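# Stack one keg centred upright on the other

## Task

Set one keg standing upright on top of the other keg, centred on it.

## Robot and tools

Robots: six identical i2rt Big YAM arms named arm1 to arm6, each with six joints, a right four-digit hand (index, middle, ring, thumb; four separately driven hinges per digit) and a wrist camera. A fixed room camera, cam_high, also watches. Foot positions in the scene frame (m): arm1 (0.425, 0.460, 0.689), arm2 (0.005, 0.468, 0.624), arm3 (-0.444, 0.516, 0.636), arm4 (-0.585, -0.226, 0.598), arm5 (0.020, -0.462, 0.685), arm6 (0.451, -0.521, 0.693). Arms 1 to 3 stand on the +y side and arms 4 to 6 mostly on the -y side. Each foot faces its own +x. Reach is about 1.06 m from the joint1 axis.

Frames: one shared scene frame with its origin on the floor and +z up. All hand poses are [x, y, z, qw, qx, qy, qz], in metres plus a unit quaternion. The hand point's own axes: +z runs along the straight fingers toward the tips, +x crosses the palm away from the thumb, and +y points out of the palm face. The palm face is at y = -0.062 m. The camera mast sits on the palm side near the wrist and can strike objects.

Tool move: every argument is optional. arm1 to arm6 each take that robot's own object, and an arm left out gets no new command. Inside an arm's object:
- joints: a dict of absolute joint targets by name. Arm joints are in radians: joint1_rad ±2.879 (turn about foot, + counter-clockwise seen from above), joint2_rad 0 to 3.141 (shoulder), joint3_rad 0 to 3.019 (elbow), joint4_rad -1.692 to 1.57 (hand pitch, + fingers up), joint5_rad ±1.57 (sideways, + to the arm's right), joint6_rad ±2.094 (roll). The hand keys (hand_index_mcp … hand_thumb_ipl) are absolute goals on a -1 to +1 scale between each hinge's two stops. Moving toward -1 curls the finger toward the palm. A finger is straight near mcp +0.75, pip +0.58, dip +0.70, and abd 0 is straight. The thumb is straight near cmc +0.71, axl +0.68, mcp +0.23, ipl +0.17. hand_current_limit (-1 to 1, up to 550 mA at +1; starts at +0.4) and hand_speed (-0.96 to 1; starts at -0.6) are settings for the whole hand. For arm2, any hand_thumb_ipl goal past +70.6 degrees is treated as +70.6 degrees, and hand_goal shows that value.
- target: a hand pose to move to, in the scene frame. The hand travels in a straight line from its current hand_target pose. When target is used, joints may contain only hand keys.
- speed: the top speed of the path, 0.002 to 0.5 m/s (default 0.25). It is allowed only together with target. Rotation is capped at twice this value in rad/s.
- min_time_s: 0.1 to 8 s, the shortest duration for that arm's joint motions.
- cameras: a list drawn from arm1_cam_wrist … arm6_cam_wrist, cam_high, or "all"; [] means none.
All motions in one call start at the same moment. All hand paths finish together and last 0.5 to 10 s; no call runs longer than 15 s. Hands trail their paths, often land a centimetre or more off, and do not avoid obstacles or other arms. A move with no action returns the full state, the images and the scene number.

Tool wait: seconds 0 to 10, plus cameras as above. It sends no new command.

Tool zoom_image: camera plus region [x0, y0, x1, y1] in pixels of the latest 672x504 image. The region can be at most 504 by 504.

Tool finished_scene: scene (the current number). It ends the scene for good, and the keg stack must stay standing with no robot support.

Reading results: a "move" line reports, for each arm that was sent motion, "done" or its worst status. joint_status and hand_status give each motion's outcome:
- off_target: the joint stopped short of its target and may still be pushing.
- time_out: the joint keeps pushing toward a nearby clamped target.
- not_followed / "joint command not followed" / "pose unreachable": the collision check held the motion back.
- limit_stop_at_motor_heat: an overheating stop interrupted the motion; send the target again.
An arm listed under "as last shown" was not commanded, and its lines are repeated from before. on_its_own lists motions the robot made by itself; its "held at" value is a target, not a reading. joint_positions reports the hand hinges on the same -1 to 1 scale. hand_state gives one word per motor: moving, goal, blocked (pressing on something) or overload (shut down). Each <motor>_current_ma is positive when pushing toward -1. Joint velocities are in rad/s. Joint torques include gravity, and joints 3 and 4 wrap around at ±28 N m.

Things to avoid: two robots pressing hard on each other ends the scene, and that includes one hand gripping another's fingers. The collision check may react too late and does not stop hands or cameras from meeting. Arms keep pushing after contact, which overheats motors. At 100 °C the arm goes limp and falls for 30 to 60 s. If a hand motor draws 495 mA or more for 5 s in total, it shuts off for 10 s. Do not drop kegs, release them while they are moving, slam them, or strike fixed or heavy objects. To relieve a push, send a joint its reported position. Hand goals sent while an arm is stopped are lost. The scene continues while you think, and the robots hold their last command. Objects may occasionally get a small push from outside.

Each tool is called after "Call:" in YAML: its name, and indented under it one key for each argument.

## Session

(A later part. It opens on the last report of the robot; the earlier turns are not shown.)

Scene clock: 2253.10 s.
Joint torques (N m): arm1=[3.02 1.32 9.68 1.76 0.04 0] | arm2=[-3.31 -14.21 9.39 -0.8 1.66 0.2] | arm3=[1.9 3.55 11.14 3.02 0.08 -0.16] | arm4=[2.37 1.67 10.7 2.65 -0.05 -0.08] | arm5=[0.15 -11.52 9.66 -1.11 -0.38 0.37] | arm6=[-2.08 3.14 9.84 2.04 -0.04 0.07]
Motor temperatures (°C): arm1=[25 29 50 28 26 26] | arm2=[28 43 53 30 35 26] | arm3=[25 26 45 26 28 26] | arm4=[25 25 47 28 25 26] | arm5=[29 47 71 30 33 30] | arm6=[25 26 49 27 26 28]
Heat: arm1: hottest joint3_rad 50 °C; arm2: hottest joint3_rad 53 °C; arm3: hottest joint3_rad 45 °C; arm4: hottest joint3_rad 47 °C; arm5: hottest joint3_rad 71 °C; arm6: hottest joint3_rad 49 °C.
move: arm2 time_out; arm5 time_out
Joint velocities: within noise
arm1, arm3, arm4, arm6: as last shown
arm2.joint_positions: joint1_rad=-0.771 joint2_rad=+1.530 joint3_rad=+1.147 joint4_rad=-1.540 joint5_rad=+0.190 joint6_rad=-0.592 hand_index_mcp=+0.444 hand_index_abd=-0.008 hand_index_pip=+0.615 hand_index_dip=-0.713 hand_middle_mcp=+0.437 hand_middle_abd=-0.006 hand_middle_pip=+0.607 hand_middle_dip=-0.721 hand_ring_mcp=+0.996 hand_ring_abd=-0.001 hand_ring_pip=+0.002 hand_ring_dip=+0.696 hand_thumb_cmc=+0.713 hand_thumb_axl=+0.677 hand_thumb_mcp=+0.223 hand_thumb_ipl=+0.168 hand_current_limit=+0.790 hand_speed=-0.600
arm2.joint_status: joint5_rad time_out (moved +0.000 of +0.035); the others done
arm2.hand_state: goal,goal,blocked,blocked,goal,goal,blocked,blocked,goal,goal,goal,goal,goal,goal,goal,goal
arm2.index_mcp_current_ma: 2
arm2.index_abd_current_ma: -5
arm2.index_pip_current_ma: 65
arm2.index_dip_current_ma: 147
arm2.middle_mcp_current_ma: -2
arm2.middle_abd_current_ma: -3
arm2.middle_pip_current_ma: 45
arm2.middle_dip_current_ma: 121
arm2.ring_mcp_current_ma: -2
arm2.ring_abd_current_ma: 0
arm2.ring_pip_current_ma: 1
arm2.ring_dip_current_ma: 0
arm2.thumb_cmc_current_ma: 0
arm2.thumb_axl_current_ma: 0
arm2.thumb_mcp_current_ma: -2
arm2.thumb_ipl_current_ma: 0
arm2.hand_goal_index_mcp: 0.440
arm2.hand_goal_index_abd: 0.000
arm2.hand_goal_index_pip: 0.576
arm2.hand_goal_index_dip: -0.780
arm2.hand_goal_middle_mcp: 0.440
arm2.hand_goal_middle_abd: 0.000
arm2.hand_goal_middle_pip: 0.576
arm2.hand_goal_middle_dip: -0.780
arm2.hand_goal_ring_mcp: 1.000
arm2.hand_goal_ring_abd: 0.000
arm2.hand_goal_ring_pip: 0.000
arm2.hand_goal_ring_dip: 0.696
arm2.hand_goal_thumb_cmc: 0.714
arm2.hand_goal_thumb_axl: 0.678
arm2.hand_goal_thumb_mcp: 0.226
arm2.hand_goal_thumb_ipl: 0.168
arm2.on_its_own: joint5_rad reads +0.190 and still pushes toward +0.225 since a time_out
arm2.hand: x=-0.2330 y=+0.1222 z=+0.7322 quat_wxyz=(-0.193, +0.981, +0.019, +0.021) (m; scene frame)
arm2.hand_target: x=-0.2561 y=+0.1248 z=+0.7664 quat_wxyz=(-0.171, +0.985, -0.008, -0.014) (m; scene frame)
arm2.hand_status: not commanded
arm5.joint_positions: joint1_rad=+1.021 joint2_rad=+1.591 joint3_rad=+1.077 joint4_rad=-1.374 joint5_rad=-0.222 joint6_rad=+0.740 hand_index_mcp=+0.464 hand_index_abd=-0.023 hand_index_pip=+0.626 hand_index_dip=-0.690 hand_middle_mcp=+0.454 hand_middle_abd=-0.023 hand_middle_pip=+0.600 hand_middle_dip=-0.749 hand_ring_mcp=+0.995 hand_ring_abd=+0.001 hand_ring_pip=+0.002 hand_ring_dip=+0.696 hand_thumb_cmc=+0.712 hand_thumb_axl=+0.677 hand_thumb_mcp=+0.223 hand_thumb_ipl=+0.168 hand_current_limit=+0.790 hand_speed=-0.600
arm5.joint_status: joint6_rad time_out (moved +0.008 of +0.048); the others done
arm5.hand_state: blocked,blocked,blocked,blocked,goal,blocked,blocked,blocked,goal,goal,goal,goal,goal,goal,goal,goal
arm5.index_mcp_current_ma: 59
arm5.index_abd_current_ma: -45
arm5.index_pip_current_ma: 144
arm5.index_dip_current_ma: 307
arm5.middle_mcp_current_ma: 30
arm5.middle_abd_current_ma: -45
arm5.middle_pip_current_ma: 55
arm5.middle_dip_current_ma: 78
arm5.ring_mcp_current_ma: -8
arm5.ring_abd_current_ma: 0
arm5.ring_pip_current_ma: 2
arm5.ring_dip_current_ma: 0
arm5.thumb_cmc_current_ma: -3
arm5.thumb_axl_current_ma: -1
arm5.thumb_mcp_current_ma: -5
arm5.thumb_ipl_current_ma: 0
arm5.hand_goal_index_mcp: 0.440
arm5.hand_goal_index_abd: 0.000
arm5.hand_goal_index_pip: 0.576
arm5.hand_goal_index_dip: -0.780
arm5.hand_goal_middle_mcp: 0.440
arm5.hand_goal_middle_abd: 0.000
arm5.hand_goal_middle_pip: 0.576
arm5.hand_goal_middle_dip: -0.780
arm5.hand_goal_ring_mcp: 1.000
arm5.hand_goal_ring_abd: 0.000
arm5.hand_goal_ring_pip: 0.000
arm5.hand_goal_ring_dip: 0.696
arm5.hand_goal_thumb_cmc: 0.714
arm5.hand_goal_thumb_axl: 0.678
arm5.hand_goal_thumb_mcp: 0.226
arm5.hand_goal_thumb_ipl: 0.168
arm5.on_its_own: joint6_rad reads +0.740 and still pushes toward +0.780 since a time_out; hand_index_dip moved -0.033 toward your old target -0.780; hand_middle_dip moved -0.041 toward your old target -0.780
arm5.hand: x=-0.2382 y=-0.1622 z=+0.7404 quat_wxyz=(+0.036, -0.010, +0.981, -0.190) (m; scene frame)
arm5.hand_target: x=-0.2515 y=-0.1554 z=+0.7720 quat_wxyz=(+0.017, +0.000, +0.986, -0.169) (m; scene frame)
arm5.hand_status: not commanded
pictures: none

Call:
wait:
  seconds: 0.1
  cameras: ["cam_high", "arm1_cam_wrist", "arm4_cam_wrist"]

Call:
zoom_image:
  camera: "cam_high"
  region: [180, 150, 380, 410]

Call:
zoom_image:
  camera: "arm4_cam_wrist"
  region: [430, 90, 672, 420]

Scene clock: 2261.20 s.
Joint torques (N m): arm1=[3.02 1.32 9.68 1.76 0.04 0] | arm2=[-3.31 -14.27 9.37 -0.8 1.66 0.2] | arm3=[1.73 3.25 11.22 2.92 0.08 -0.22] | arm4=[2.08 1.9 10.63 2.58 -0.06 -0.11] | arm5=[0.09 -12.1 9.73 -1.14 -0.32 0.37] | arm6=[-2.2 3.14 9.8 2 -0.04 0.07]
Motor temperatures (°C): arm1=[25 29 50 28 26 26] | arm2=[28 42 52 29 35 26] | arm3=[25 26 45 26 28 26] | arm4=[25 25 47 28 25 26] | arm5=[29 46 69 30 33 30] | arm6=[25 26 49 27 26 28]
Heat: arm1: hottest joint3_rad 50 °C; arm2: hottest joint3_rad 52 °C; arm3: hottest joint3_rad 45 °C; arm4: hottest joint3_rad 47 °C; arm5: hottest joint3_rad 69 °C; arm6: hottest joint3_rad 49 °C.
Joint velocities: within noise
arm1.joint_positions: joint1_rad=+0.886 joint2_rad=+0.567 joint3_rad=+1.375 joint4_rad=-1.268 joint5_rad=+0.040 joint6_rad=+1.040 hand_index_mcp=+0.756 hand_index_abd=+0.000 hand_index_pip=+0.577 hand_index_dip=+0.696 hand_middle_mcp=+0.756 hand_middle_abd=+0.000 hand_middle_pip=+0.577 hand_middle_dip=+0.696 hand_ring_mcp=+0.756 hand_ring_abd=+0.000 hand_ring_pip=+0.577 hand_ring_dip=+0.696 hand_thumb_cmc=+0.716 hand_thumb_axl=+0.677 hand_thumb_mcp=+0.226 hand_thumb_ipl=+0.168 hand_current_limit=+0.400 hand_speed=-0.600
arm1.joint_status: not commanded
arm1.hand_state: goal,goal,goal,goal,goal,goal,goal,goal,goal,goal,goal,goal,goal,goal,goal,goal
arm1.index_mcp_current_ma: 4
arm1.index_abd_current_ma: 0
arm1.index_pip_current_ma: 1
arm1.index_dip_current_ma: 0
arm1.middle_mcp_current_ma: 4
arm1.middle_abd_current_ma: 1
arm1.middle_pip_current_ma: 1
arm1.middle_dip_current_ma: 0
arm1.ring_mcp_current_ma: 4
arm1.ring_abd_current_ma: 1
arm1.ring_pip_current_ma: 1
arm1.ring_dip_current_ma: 0
arm1.thumb_cmc_current_ma: 3
arm1.thumb_axl_current_ma: -2
arm1.thumb_mcp_current_ma: 0
arm1.thumb_ipl_current_ma: -1
arm1.hand_goal_index_mcp: 0.754
arm1.hand_goal_index_abd: 0.000
arm1.hand_goal_index_pip: 0.576
arm1.hand_goal_index_dip: 0.696
arm1.hand_goal_middle_mcp: 0.754
arm1.hand_goal_middle_abd: 0.000
arm1.hand_goal_middle_pip: 0.576
arm1.hand_goal_middle_dip: 0.696
arm1.hand_goal_ring_mcp: 0.754
arm1.hand_goal_ring_abd: 0.000
arm1.hand_goal_ring_pip: 0.576
arm1.hand_goal_ring_dip: 0.696
arm1.hand_goal_thumb_cmc: 0.714
arm1.hand_goal_thumb_axl: 0.678
arm1.hand_goal_thumb_mcp: 0.226
arm1.hand_goal_thumb_ipl: 0.168
arm1.hand: x=+0.5287 y=+0.2245 z=+1.2654 quat_wxyz=(+0.336, +0.845, -0.124, +0.398) (m; scene frame)
arm1.hand_target: x=+0.5292 y=+0.2285 z=+1.2769 quat_wxyz=(+0.340, +0.839, -0.118, +0.409) (m; scene frame)
arm1.hand_status: not commanded
arm2.joint_positions: joint1_rad=-0.771 joint2_rad=+1.530 joint3_rad=+1.147 joint4_rad=-1.540 joint5_rad=+0.190 joint6_rad=-0.592 hand_index_mcp=+0.444 hand_index_abd=-0.008 hand_index_pip=+0.615 hand_index_dip=-0.713 hand_middle_mcp=+0.437 hand_middle_abd=-0.006 hand_middle_pip=+0.607 hand_middle_dip=-0.721 hand_ring_mcp=+0.996 hand_ring_abd=-0.001 hand_ring_pip=+0.002 hand_ring_dip=+0.696 hand_thumb_cmc=+0.713 hand_thumb_axl=+0.677 hand_thumb_mcp=+0.223 hand_thumb_ipl=+0.168 hand_current_limit=+0.790 hand_speed=-0.600
arm2.joint_status: joint5_rad time_out (moved +0.000 of +0.035); the others done
arm2.hand_state: goal,goal,blocked,blocked,goal,goal,blocked,blocked,goal,goal,goal,goal,goal,goal,goal,goal
arm2.index_mcp_current_ma: 2
arm2.index_abd_current_ma: -5
arm2.index_pip_current_ma: 65
arm2.index_dip_current_ma: 147
arm2.middle_mcp_current_ma: -2
arm2.middle_abd_current_ma: -3
arm2.middle_pip_current_ma: 45
arm2.middle_dip_current_ma: 121
arm2.ring_mcp_current_ma: -2
arm2.ring_abd_current_ma: 0
arm2.ring_pip_current_ma: 1
arm2.ring_dip_current_ma: 0
arm2.thumb_cmc_current_ma: 0
arm2.thumb_axl_current_ma: 0
arm2.thumb_mcp_current_ma: -2
arm2.thumb_ipl_current_ma: 0
arm2.hand_goal_index_mcp: 0.440
arm2.hand_goal_index_abd: 0.000
arm2.hand_goal_index_pip: 0.576
arm2.hand_goal_index_dip: -0.780
arm2.hand_goal_middle_mcp: 0.440
arm2.hand_goal_middle_abd: 0.000
arm2.hand_goal_middle_pip: 0.576
arm2.hand_goal_middle_dip: -0.780
arm2.hand_goal_ring_mcp: 1.000
arm2.hand_goal_ring_abd: 0.000
arm2.hand_goal_ring_pip: 0.000
arm2.hand_goal_ring_dip: 0.696
arm2.hand_goal_thumb_cmc: 0.714
arm2.hand_goal_thumb_axl: 0.678
arm2.hand_goal_thumb_mcp: 0.226
arm2.hand_goal_thumb_ipl: 0.168
arm2.on_its_own: joint5_rad reads +0.190 and still pushes toward +0.225 since a time_out
arm2.hand: x=-0.2330 y=+0.1222 z=+0.7322 quat_wxyz=(-0.193, +0.981, +0.019, +0.021) (m; scene frame)
arm2.hand_target: x=-0.2561 y=+0.1248 z=+0.7664 quat_wxyz=(-0.171, +0.985, -0.008, -0.014) (m; scene frame)
arm2.hand_status: not commanded
arm3.joint_positions: joint1_rad=+0.150 joint2_rad=+0.607 joint3_rad=+1.465 joint4_rad=-1.202 joint5_rad=+0.080 joint6_rad=+1.175 hand_index_mcp=+0.755 hand_index_abd=+0.001 hand_index_pip=+0.577 hand_index_dip=+0.696 hand_middle_mcp=+0.755 hand_middle_abd=+0.001 hand_middle_pip=+0.577 hand_middle_dip=+0.696 hand_ring_mcp=+0.755 hand_ring_abd=+0.001 hand_ring_pip=+0.577 hand_ring_dip=+0.696 hand_thumb_cmc=+0.715 hand_thumb_axl=+0.677 hand_thumb_mcp=+0.226 hand_thumb_ipl=+0.168 hand_current_limit=+0.400 hand_speed=-0.600
arm3.joint_status: not commanded
arm3.hand_state: goal,goal,goal,goal,goal,goal,goal,goal,goal,goal,goal,goal,goal,goal,goal,goal
arm3.index_mcp_current_ma: 4
arm3.index_abd_current_ma: 3
arm3.index_pip_current_ma: 3
arm3.index_dip_current_ma: 0
arm3.middle_mcp_current_ma: 3
arm3.middle_abd_current_ma: 3
arm3.middle_pip_current_ma: 3
arm3.middle_dip_current_ma: 0
arm3.ring_mcp_current_ma: 3
arm3.ring_abd_current_ma: 2
arm3.ring_pip_current_ma: 3
arm3.ring_dip_current_ma: 0
arm3.thumb_cmc_current_ma: 2
arm3.thumb_axl_current_ma: -3
arm3.thumb_mcp_current_ma: -1
arm3.thumb_ipl_current_ma: -2
arm3.hand_goal_index_mcp: 0.754
arm3.hand_goal_index_abd: 0.000
arm3.hand_goal_index_pip: 0.576
arm3.hand_goal_index_dip: 0.696
arm3.hand_goal_middle_mcp: 0.754
arm3.hand_goal_middle_abd: 0.000
arm3.hand_goal_middle_pip: 0.576
arm3.hand_goal_middle_dip: 0.696
arm3.hand_goal_ring_mcp: 0.754
arm3.hand_goal_ring_abd: 0.000
arm3.hand_goal_ring_pip: 0.576
arm3.hand_goal_ring_dip: 0.696
arm3.hand_goal_thumb_cmc: 0.714
arm3.hand_goal_thumb_axl: 0.678
arm3.hand_goal_thumb_mcp: 0.226
arm3.hand_goal_thumb_ipl: 0.168
arm3.hand: x=-0.5551 y=+0.2927 z=+1.2574 quat_wxyz=(+0.500, +0.660, -0.480, +0.291) (m; scene frame)
arm3.hand_target: x=-0.5551 y=+0.2979 z=+1.2725 quat_wxyz=(+0.512, +0.651, -0.474, +0.299) (m; scene frame)
arm3.hand_status: not commanded
arm4.joint_positions: joint1_rad=+0.680 joint2_rad=+0.547 joint3_rad=+1.325 joint4_rad=-1.321 joint5_rad=-0.020 joint6_rad=+1.025 hand_index_mcp=+0.755 hand_index_abd=+0.000 hand_index_pip=+0.577 hand_index_dip=+0.696 hand_middle_mcp=+0.756 hand_middle_abd=+0.000 hand_middle_pip=+0.577 hand_middle_dip=+0.696 hand_ring_mcp=+0.755 hand_ring_abd=+0.000 hand_ring_pip=+0.577 hand_ring_dip=+0.696 hand_thumb_cmc=+0.715 hand_thumb_axl=+0.677 hand_thumb_mcp=+0.226 hand_thumb_ipl=+0.168 hand_current_limit=+0.400 hand_speed=-0.600
arm4.joint_status: not commanded
arm4.hand_state: goal,goal,goal,goal,goal,goal,goal,goal,goal,goal,goal,goal,goal,goal,goal,goal
arm4.index_mcp_current_ma: 0
arm4.index_abd_current_ma: 0
arm4.index_pip_current_ma: 0
arm4.index_dip_current_ma: 0
arm4.middle_mcp_current_ma: 0
arm4.middle_abd_current_ma: 0
arm4.middle_pip_current_ma: 0
arm4.middle_dip_current_ma: 0
arm4.ring_mcp_current_ma: 0
arm4.ring_abd_current_ma: 0
arm4.ring_pip_current_ma: 0
arm4.ring_dip_current_ma: 0
arm4.thumb_cmc_current_ma: 0
arm4.thumb_axl_current_ma: 0
arm4.thumb_mcp_current_ma: 0
arm4.thumb_ipl_current_ma: 0
arm4.hand_goal_index_mcp: 0.754
arm4.hand_goal_index_abd: 0.000
arm4.hand_goal_index_pip: 0.576
arm4.hand_goal_index_dip: 0.696
arm4.hand_goal_middle_mcp: 0.754
arm4.hand_goal_middle_abd: 0.000
arm4.hand_goal_middle_pip: 0.576
arm4.hand_goal_middle_dip: 0.696
arm4.hand_goal_ring_mcp: 0.754
arm4.hand_goal_ring_abd: 0.000
arm4.hand_goal_ring_pip: 0.576
arm4.hand_goal_ring_dip: 0.696
arm4.hand_goal_thumb_cmc: 0.714
arm4.hand_goal_thumb_axl: 0.678
arm4.hand_goal_thumb_mcp: 0.226
arm4.hand_goal_thumb_ipl: 0.168
arm4.hand: x=-0.5283 y=+0.0103 z=+1.1454 quat_wxyz=(-0.280, +0.375, +0.783, +0.409) (m; scene frame)
arm4.hand_target: x=-0.5303 y=+0.0077 z=+1.1541 quat_wxyz=(-0.287, +0.369, +0.781, +0.415) (m; scene frame)
arm4.hand_status: not commanded
arm5.joint_positions: joint1_rad=+1.021 joint2_rad=+1.591 joint3_rad=+1.077 joint4_rad=-1.374 joint5_rad=-0.222 joint6_rad=+0.740 hand_index_mcp=+0.464 hand_index_abd=-0.023 hand_index_pip=+0.626 hand_index_dip=-0.690 hand_middle_mcp=+0.454 hand_middle_abd=-0.023 hand_middle_pip=+0.600 hand_middle_dip=-0.749 hand_ring_mcp=+0.995 hand_ring_abd=+0.001 hand_ring_pip=+0.002 hand_ring_dip=+0.696 hand_thumb_cmc=+0.712 hand_thumb_axl=+0.677 hand_thumb_mcp=+0.223 hand_thumb_ipl=+0.168 hand_current_limit=+0.790 hand_speed=-0.600
arm5.joint_status: joint6_rad time_out (moved +0.008 of +0.048); the others done
arm5.hand_state: blocked,blocked,blocked,blocked,goal,blocked,blocked,blocked,goal,goal,goal,goal,goal,goal,goal,goal
arm5.index_mcp_current_ma: 59
arm5.index_abd_current_ma: -45
arm5.index_pip_current_ma: 144
arm5.index_dip_current_ma: 307
arm5.middle_mcp_current_ma: 30
arm5.middle_abd_current_ma: -45
arm5.middle_pip_current_ma: 55
arm5.middle_dip_current_ma: 78
arm5.ring_mcp_current_ma: -8
arm5.ring_abd_current_ma: 0
arm5.ring_pip_current_ma: 2
arm5.ring_dip_current_ma: 0
arm5.thumb_cmc_current_ma: -3
arm5.thumb_axl_current_ma: -1
arm5.thumb_mcp_current_ma: -5
arm5.thumb_ipl_current_ma: 0
arm5.hand_goal_index_mcp: 0.440
arm5.hand_goal_index_abd: 0.000
arm5.hand_goal_index_pip: 0.576
arm5.hand_goal_index_dip: -0.780
arm5.hand_goal_middle_mcp: 0.440
arm5.hand_goal_middle_abd: 0.000
arm5.hand_goal_middle_pip: 0.576
arm5.hand_goal_middle_dip: -0.780
arm5.hand_goal_ring_mcp: 1.000
arm5.hand_goal_ring_abd: 0.000
arm5.hand_goal_ring_pip: 0.000
arm5.hand_goal_ring_dip: 0.696
arm5.hand_goal_thumb_cmc: 0.714
arm5.hand_goal_thumb_axl: 0.678
arm5.hand_goal_thumb_mcp: 0.226
arm5.hand_goal_thumb_ipl: 0.168
arm5.on_its_own: joint6_rad reads +0.740 and still pushes toward +0.780 since a time_out
arm5.hand: x=-0.2382 y=-0.1622 z=+0.7404 quat_wxyz=(+0.036, -0.010, +0.981, -0.190) (m; scene frame)
arm5.hand_target: x=-0.2515 y=-0.1554 z=+0.7720 quat_wxyz=(+0.017, +0.000, +0.986, -0.169) (m; scene frame)
arm5.hand_status: not commanded
arm6.joint_positions: joint1_rad=-0.593 joint2_rad=+0.557 joint3_rad=+1.325 joint4_rad=-1.387 joint5_rad=-0.080 joint6_rad=+1.175 hand_index_mcp=+0.754 hand_index_abd=+0.000 hand_index_pip=+0.577 hand_index_dip=+0.696 hand_middle_mcp=+0.754 hand_middle_abd=+0.000 hand_middle_pip=+0.577 hand_middle_dip=+0.696 hand_ring_mcp=+0.754 hand_ring_abd=+0.000 hand_ring_pip=+0.577 hand_ring_dip=+0.696 hand_thumb_cmc=+0.714 hand_thumb_axl=+0.677 hand_thumb_mcp=+0.226 hand_thumb_ipl=+0.168 hand_current_limit=+0.400 hand_speed=-0.600
arm6.joint_status: not commanded
arm6.hand_state: goal,goal,goal,goal,goal,goal,goal,goal,goal,goal,goal,goal,goal,goal,goal,goal
arm6.index_mcp_current_ma: -1
arm6.index_abd_current_ma: 0
arm6.index_pip_current_ma: 1
arm6.index_dip_current_ma: 0
arm6.middle_mcp_current_ma: -1
arm6.middle_abd_current_ma: 0
arm6.middle_pip_current_ma: 1
arm6.middle_dip_current_ma: 0
arm6.ring_mcp_current_ma: -1
arm6.ring_abd_current_ma: 0
arm6.ring_pip_current_ma: 1
arm6.ring_dip_current_ma: 0
arm6.thumb_cmc_current_ma: 0
arm6.thumb_axl_current_ma: -1
arm6.thumb_mcp_current_ma: -1
arm6.thumb_ipl_current_ma: -1
arm6.hand_goal_index_mcp: 0.754
arm6.hand_goal_index_abd: 0.000
arm6.hand_goal_index_pip: 0.576
arm6.hand_goal_index_dip: 0.696
arm6.hand_goal_middle_mcp: 0.754
arm6.hand_goal_middle_abd: 0.000
arm6.hand_goal_middle_pip: 0.576
arm6.hand_goal_middle_dip: 0.696
arm6.hand_goal_ring_mcp: 0.754
arm6.hand_goal_ring_abd: 0.000
arm6.hand_goal_ring_pip: 0.576
arm6.hand_goal_ring_dip: 0.696
arm6.hand_goal_thumb_cmc: 0.714
arm6.hand_goal_thumb_axl: 0.678
arm6.hand_goal_thumb_mcp: 0.226
arm6.hand_goal_thumb_ipl: 0.168
arm6.hand: x=+0.5875 y=-0.3267 z=+1.2089 quat_wxyz=(-0.229, +0.581, +0.672, +0.398) (m; scene frame)
arm6.hand_target: x=+0.5882 y=-0.3304 z=+1.2190 quat_wxyz=(-0.231, +0.580, +0.666, +0.408) (m; scene frame)
arm6.hand_status: not commanded
wait: 0.10 s; at rest from the start
pictures: arm1_cam_wrist, arm4_cam_wrist, cam_high
camera_calibration:
arm1_cam_wrist: T_world_to_cam=[[-0.794947, -0.543483, -0.269603, 0.917233], [-0.483715, 0.836018, -0.259025, 0.350083], [0.366169, -0.0755002, -0.927481, 1.12162], [0, 0, 0, 1]] pos_world=[0.48779, 0.290507, 1.37825]
arm4_cam_wrist: T_world_to_cam=[[0.95564, -0.00353343, -0.294517, 0.879956], [-0.0507631, -0.986941, -0.152874, 0.105137], [-0.290131, 0.161043, -0.943339, 1.04937], [0, 0, 0, 1]] pos_world=[-0.531129, -0.0621193, 1.26514]

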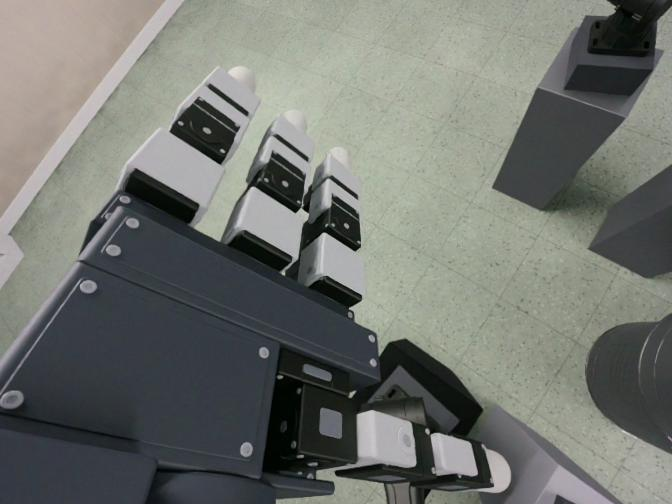

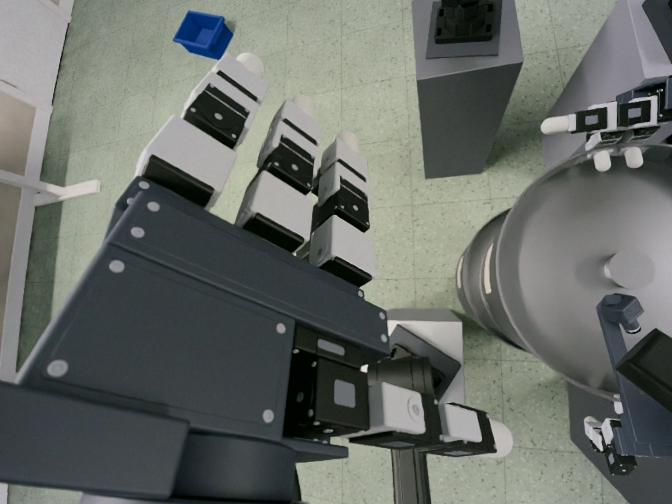

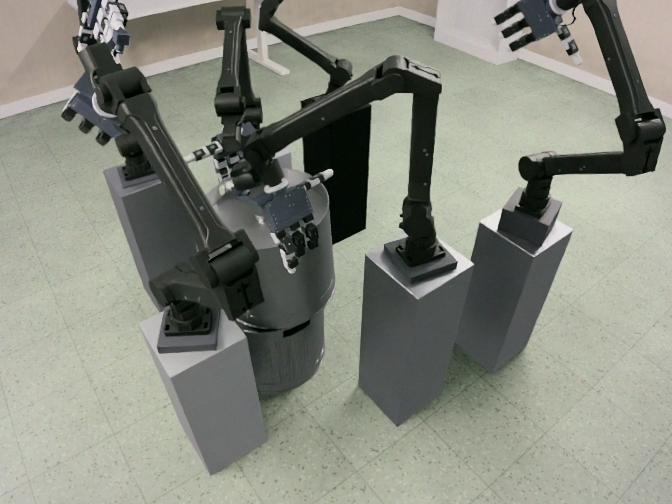

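Scaled by 1.938 from the camera's 672x504 image, which has a finer 960x720 frame.

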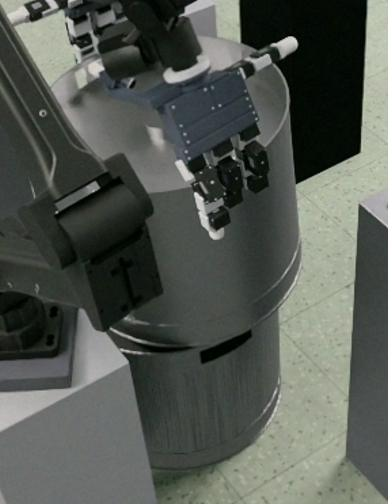

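Scaled by 1.527 from the camera's 672x504 image, which has a finer 960x720 frame.

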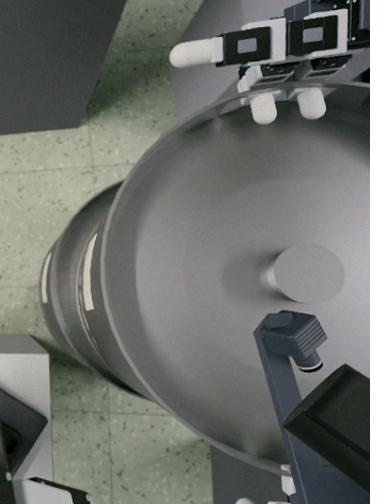

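Call:
zoom_image:
  camera: "cam_high"
  region: [200, 150, 350, 260]

Call:
zoom_image:
  camera: "cam_high"
  region: [220, 260, 350, 400]

Scaled by 3.360 from the camera's 672x504 image, which has a finer 960x720 frame.

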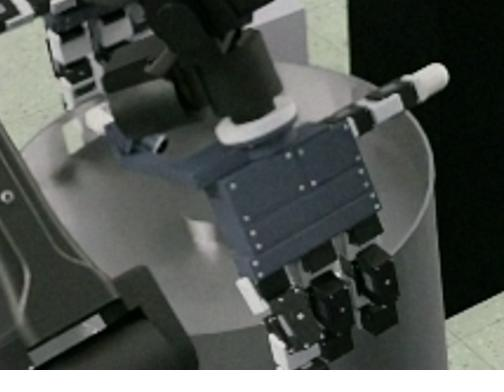

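Scaled by 3.600 from the camera's 672x504 image, which has a finer 960x720 frame.

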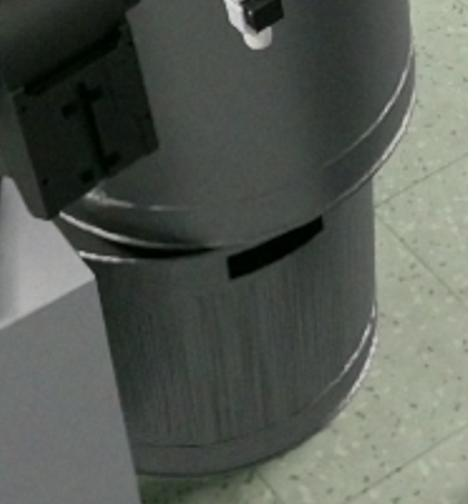

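Call:
move:
  arm2: {"joints":{"joint1_rad":-0.775,"joint2_rad":1.535,"joint3_rad":1.145,"joint4_rad":-1.535,"joint5_rad":0.2,"joint6_rad":-0.585},"min_time_s":3}
  arm5: {"joints":{"joint1_rad":1.02,"joint2_rad":1.6,"joint3_rad":1.075,"joint4_rad":-1.37,"joint5_rad":-0.222,"joint6_rad":0.75},"min_time_s":3}
  cameras: ["cam_high"]

Call:
zoom_image:
  camera: "cam_high"
  region: [200, 150, 350, 400]

Scene clock: 2366.03 s.
Joint torques (N m): arm1=[3.02 1.38 9.68 1.76 0.04 0] | arm2=[-1.49 -10.29 6.74 -0.42 0.52 0.08] | arm3=[0.62 3.43 11.23 2.96 0.09 -0.19] | arm4=[2.55 2.08 10.7 2.71 -0.02 -0.08] | arm5=[-0.91 -8.76 7.6 -0.27 -0.22 0.08] | arm6=[-2.26 3.25 9.8 1.98 -0.05 0.05]
Motor temperatures (°C): arm1=[25 29 50 28 26 26] | arm2=[28 39 44 29 37 26] | arm3=[25 26 45 26 28 26] | arm4=[25 25 47 28 25 26] | arm5=[29 42 57 30 30 30] | arm6=[25 26 49 27 26 28]
Heat: arm1: hottest joint3_rad 50 °C; arm2: hottest joint3_rad 44 °C; arm3: hottest joint3_rad 45 °C; arm4: hottest joint3_rad 47 °C; arm5: hottest joint3_rad 57 °C; arm6: hottest joint3_rad 49 °C.
move: arm2 done; arm5 done
Joint velocities: within noise
arm1, arm3, arm4, arm6: as last shown
arm2.joint_positions: joint1_rad=-0.771 joint2_rad=+1.537 joint3_rad=+1.146 joint4_rad=-1.536 joint5_rad=+0.192 joint6_rad=-0.594 hand_index_mcp=+0.438 hand_index_abd=-0.001 hand_index_pip=+0.579 hand_index_dip=-0.776 hand_middle_mcp=+0.430 hand_middle_abd=-0.010 hand_middle_pip=+0.590 hand_middle_dip=-0.746 hand_ring_mcp=+0.996 hand_ring_abd=-0.001 hand_ring_pip=+0.002 hand_ring_dip=+0.696 hand_thumb_cmc=+0.713 hand_thumb_axl=+0.677 hand_thumb_mcp=+0.223 hand_thumb_ipl=+0.168 hand_current_limit=+0.790 hand_speed=-0.600
arm2.joint_status: all done
arm2.hand_state: goal,goal,goal,goal,goal,goal,goal,blocked,goal,goal,goal,goal,goal,goal,goal,goal
arm2.index_mcp_current_ma: -1
arm2.index_abd_current_ma: 0
arm2.index_pip_current_ma: 1
arm2.index_dip_current_ma: 2
arm2.middle_mcp_current_ma: -10
arm2.middle_abd_current_ma: -7
arm2.middle_pip_current_ma: 13
arm2.middle_dip_current_ma: 54
arm2.ring_mcp_current_ma: -2
arm2.ring_abd_current_ma: 0
arm2.ring_pip_current_ma: 1
arm2.ring_dip_current_ma: 0
arm2.thumb_cmc_current_ma: 0
arm2.thumb_axl_current_ma: 0
arm2.thumb_mcp_current_ma: -2
arm2.thumb_ipl_current_ma: 0
arm2.hand_goal_index_mcp: 0.440
arm2.hand_goal_index_abd: 0.000
arm2.hand_goal_index_pip: 0.576
arm2.hand_goal_index_dip: -0.780
arm2.hand_goal_middle_mcp: 0.440
arm2.hand_goal_middle_abd: 0.000
arm2.hand_goal_middle_pip: 0.576
arm2.hand_goal_middle_dip: -0.780
arm2.hand_goal_ring_mcp: 1.000
arm2.hand_goal_ring_abd: 0.000
arm2.hand_goal_ring_pip: 0.000
arm2.hand_goal_ring_dip: 0.696
arm2.hand_goal_thumb_cmc: 0.714
arm2.hand_goal_thumb_axl: 0.678
arm2.hand_goal_thumb_mcp: 0.226
arm2.hand_goal_thumb_ipl: 0.168
arm2.hand: x=-0.2332 y=+0.1223 z=+0.7286 quat_wxyz=(-0.195, +0.980, +0.020, +0.022) (m; scene frame)
arm2.hand_target: x=-0.2365 y=+0.1240 z=+0.7292 quat_wxyz=(-0.196, +0.980, +0.015, +0.018) (m; scene frame)
arm2.hand_status: not commanded
arm5.joint_positions: joint1_rad=+1.021 joint2_rad=+1.609 joint3_rad=+1.050 joint4_rad=-1.370 joint5_rad=-0.222 joint6_rad=+0.740 hand_index_mcp=+0.450 hand_index_abd=-0.020 hand_index_pip=+0.596 hand_index_dip=-0.748 hand_middle_mcp=+0.447 hand_middle_abd=+0.007 hand_middle_pip=+0.579 hand_middle_dip=-0.777 hand_ring_mcp=+0.995 hand_ring_abd=+0.001 hand_ring_pip=+0.002 hand_ring_dip=+0.696 hand_thumb_cmc=+0.712 hand_thumb_axl=+0.677 hand_thumb_mcp=+0.223 hand_thumb_ipl=+0.168 hand_current_limit=+0.790 hand_speed=-0.600
arm5.joint_status: all done
arm5.hand_state: goal,blocked,blocked,blocked,goal,goal,goal,goal,goal,goal,goal,goal,goal,goal,goal,goal
arm5.index_mcp_current_ma: 20
arm5.index_abd_current_ma: -38
arm5.index_pip_current_ma: 45
arm5.index_dip_current_ma: 81
arm5.middle_mcp_current_ma: 12
arm5.middle_abd_current_ma: 9
arm5.middle_pip_current_ma: 4
arm5.middle_dip_current_ma: 4
arm5.ring_mcp_current_ma: -8
arm5.ring_abd_current_ma: 0
arm5.ring_pip_current_ma: 2
arm5.ring_dip_current_ma: 0
arm5.thumb_cmc_current_ma: -3
arm5.thumb_axl_current_ma: -1
arm5.thumb_mcp_current_ma: -5
arm5.thumb_ipl_current_ma: 0
arm5.hand_goal_index_mcp: 0.440
arm5.hand_goal_index_abd: 0.000
arm5.hand_goal_index_pip: 0.576
arm5.hand_goal_index_dip: -0.780
arm5.hand_goal_middle_mcp: 0.440
arm5.hand_goal_middle_abd: 0.000
arm5.hand_goal_middle_pip: 0.576
arm5.hand_goal_middle_dip: -0.780
arm5.hand_goal_ring_mcp: 1.000
arm5.hand_goal_ring_abd: 0.000
arm5.hand_goal_ring_pip: 0.000
arm5.hand_goal_ring_dip: 0.696
arm5.hand_goal_thumb_cmc: 0.714
arm5.hand_goal_thumb_axl: 0.678
arm5.hand_goal_thumb_mcp: 0.226
arm5.hand_goal_thumb_ipl: 0.168
arm5.on_its_own: hand_index_dip moved -0.058 toward your old target -0.780; hand_middle_dip moved -0.028 to your old target -0.780
arm5.hand: x=-0.2292 y=-0.1709 z=+0.7264 quat_wxyz=(+0.050, -0.007, +0.978, -0.204) (m; scene frame)
arm5.hand_target: x=-0.2368 y=-0.1626 z=+0.7367 quat_wxyz=(+0.039, -0.004, +0.981, -0.192) (m; scene frame)
arm5.hand_status: not commanded
pictures: cam_high

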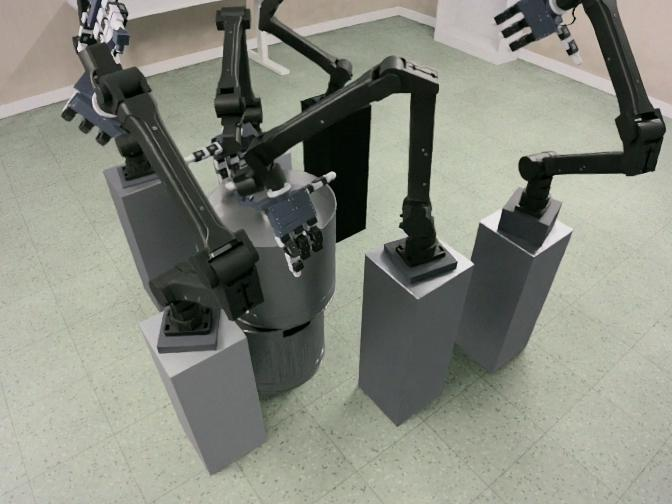

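Scaled by 2.016 from the camera's 672x504 image, which has a finer 960x720 frame.

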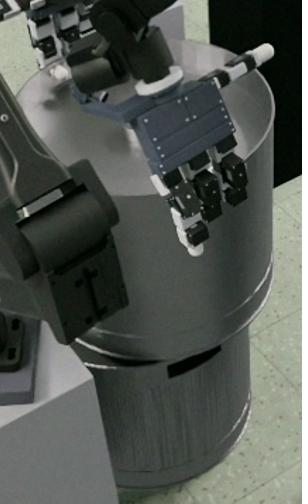

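Call:
zoom_image:
  camera: "cam_high"
  region: [230, 280, 290, 340]

Call:
zoom_image:
  camera: "cam_high"
  region: [290, 260, 350, 400]

Call:
zoom_image:
  camera: "cam_high"
  region: [235, 350, 325, 400]

Scaled by 8.400 from the camera's 672x504 image, which has a finer 960x720 frame.

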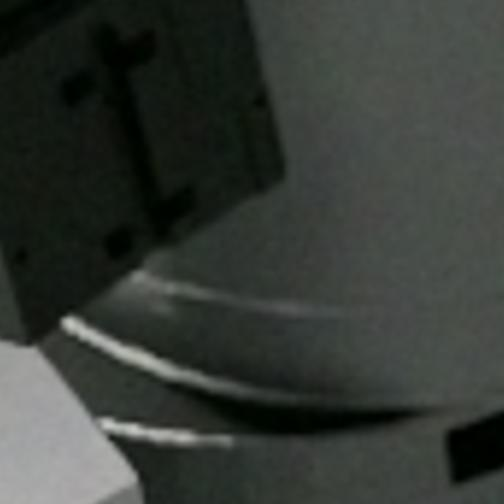

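Scaled by 3.600 from the camera's 672x504 image, which has a finer 960x720 frame.

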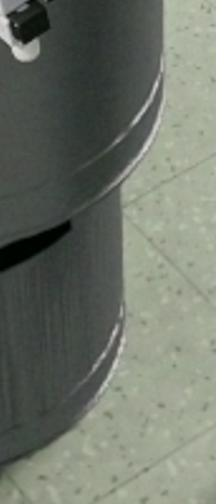

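Scaled by 5.600 from the camera's 672x504 image, which has a finer 960x720 frame.

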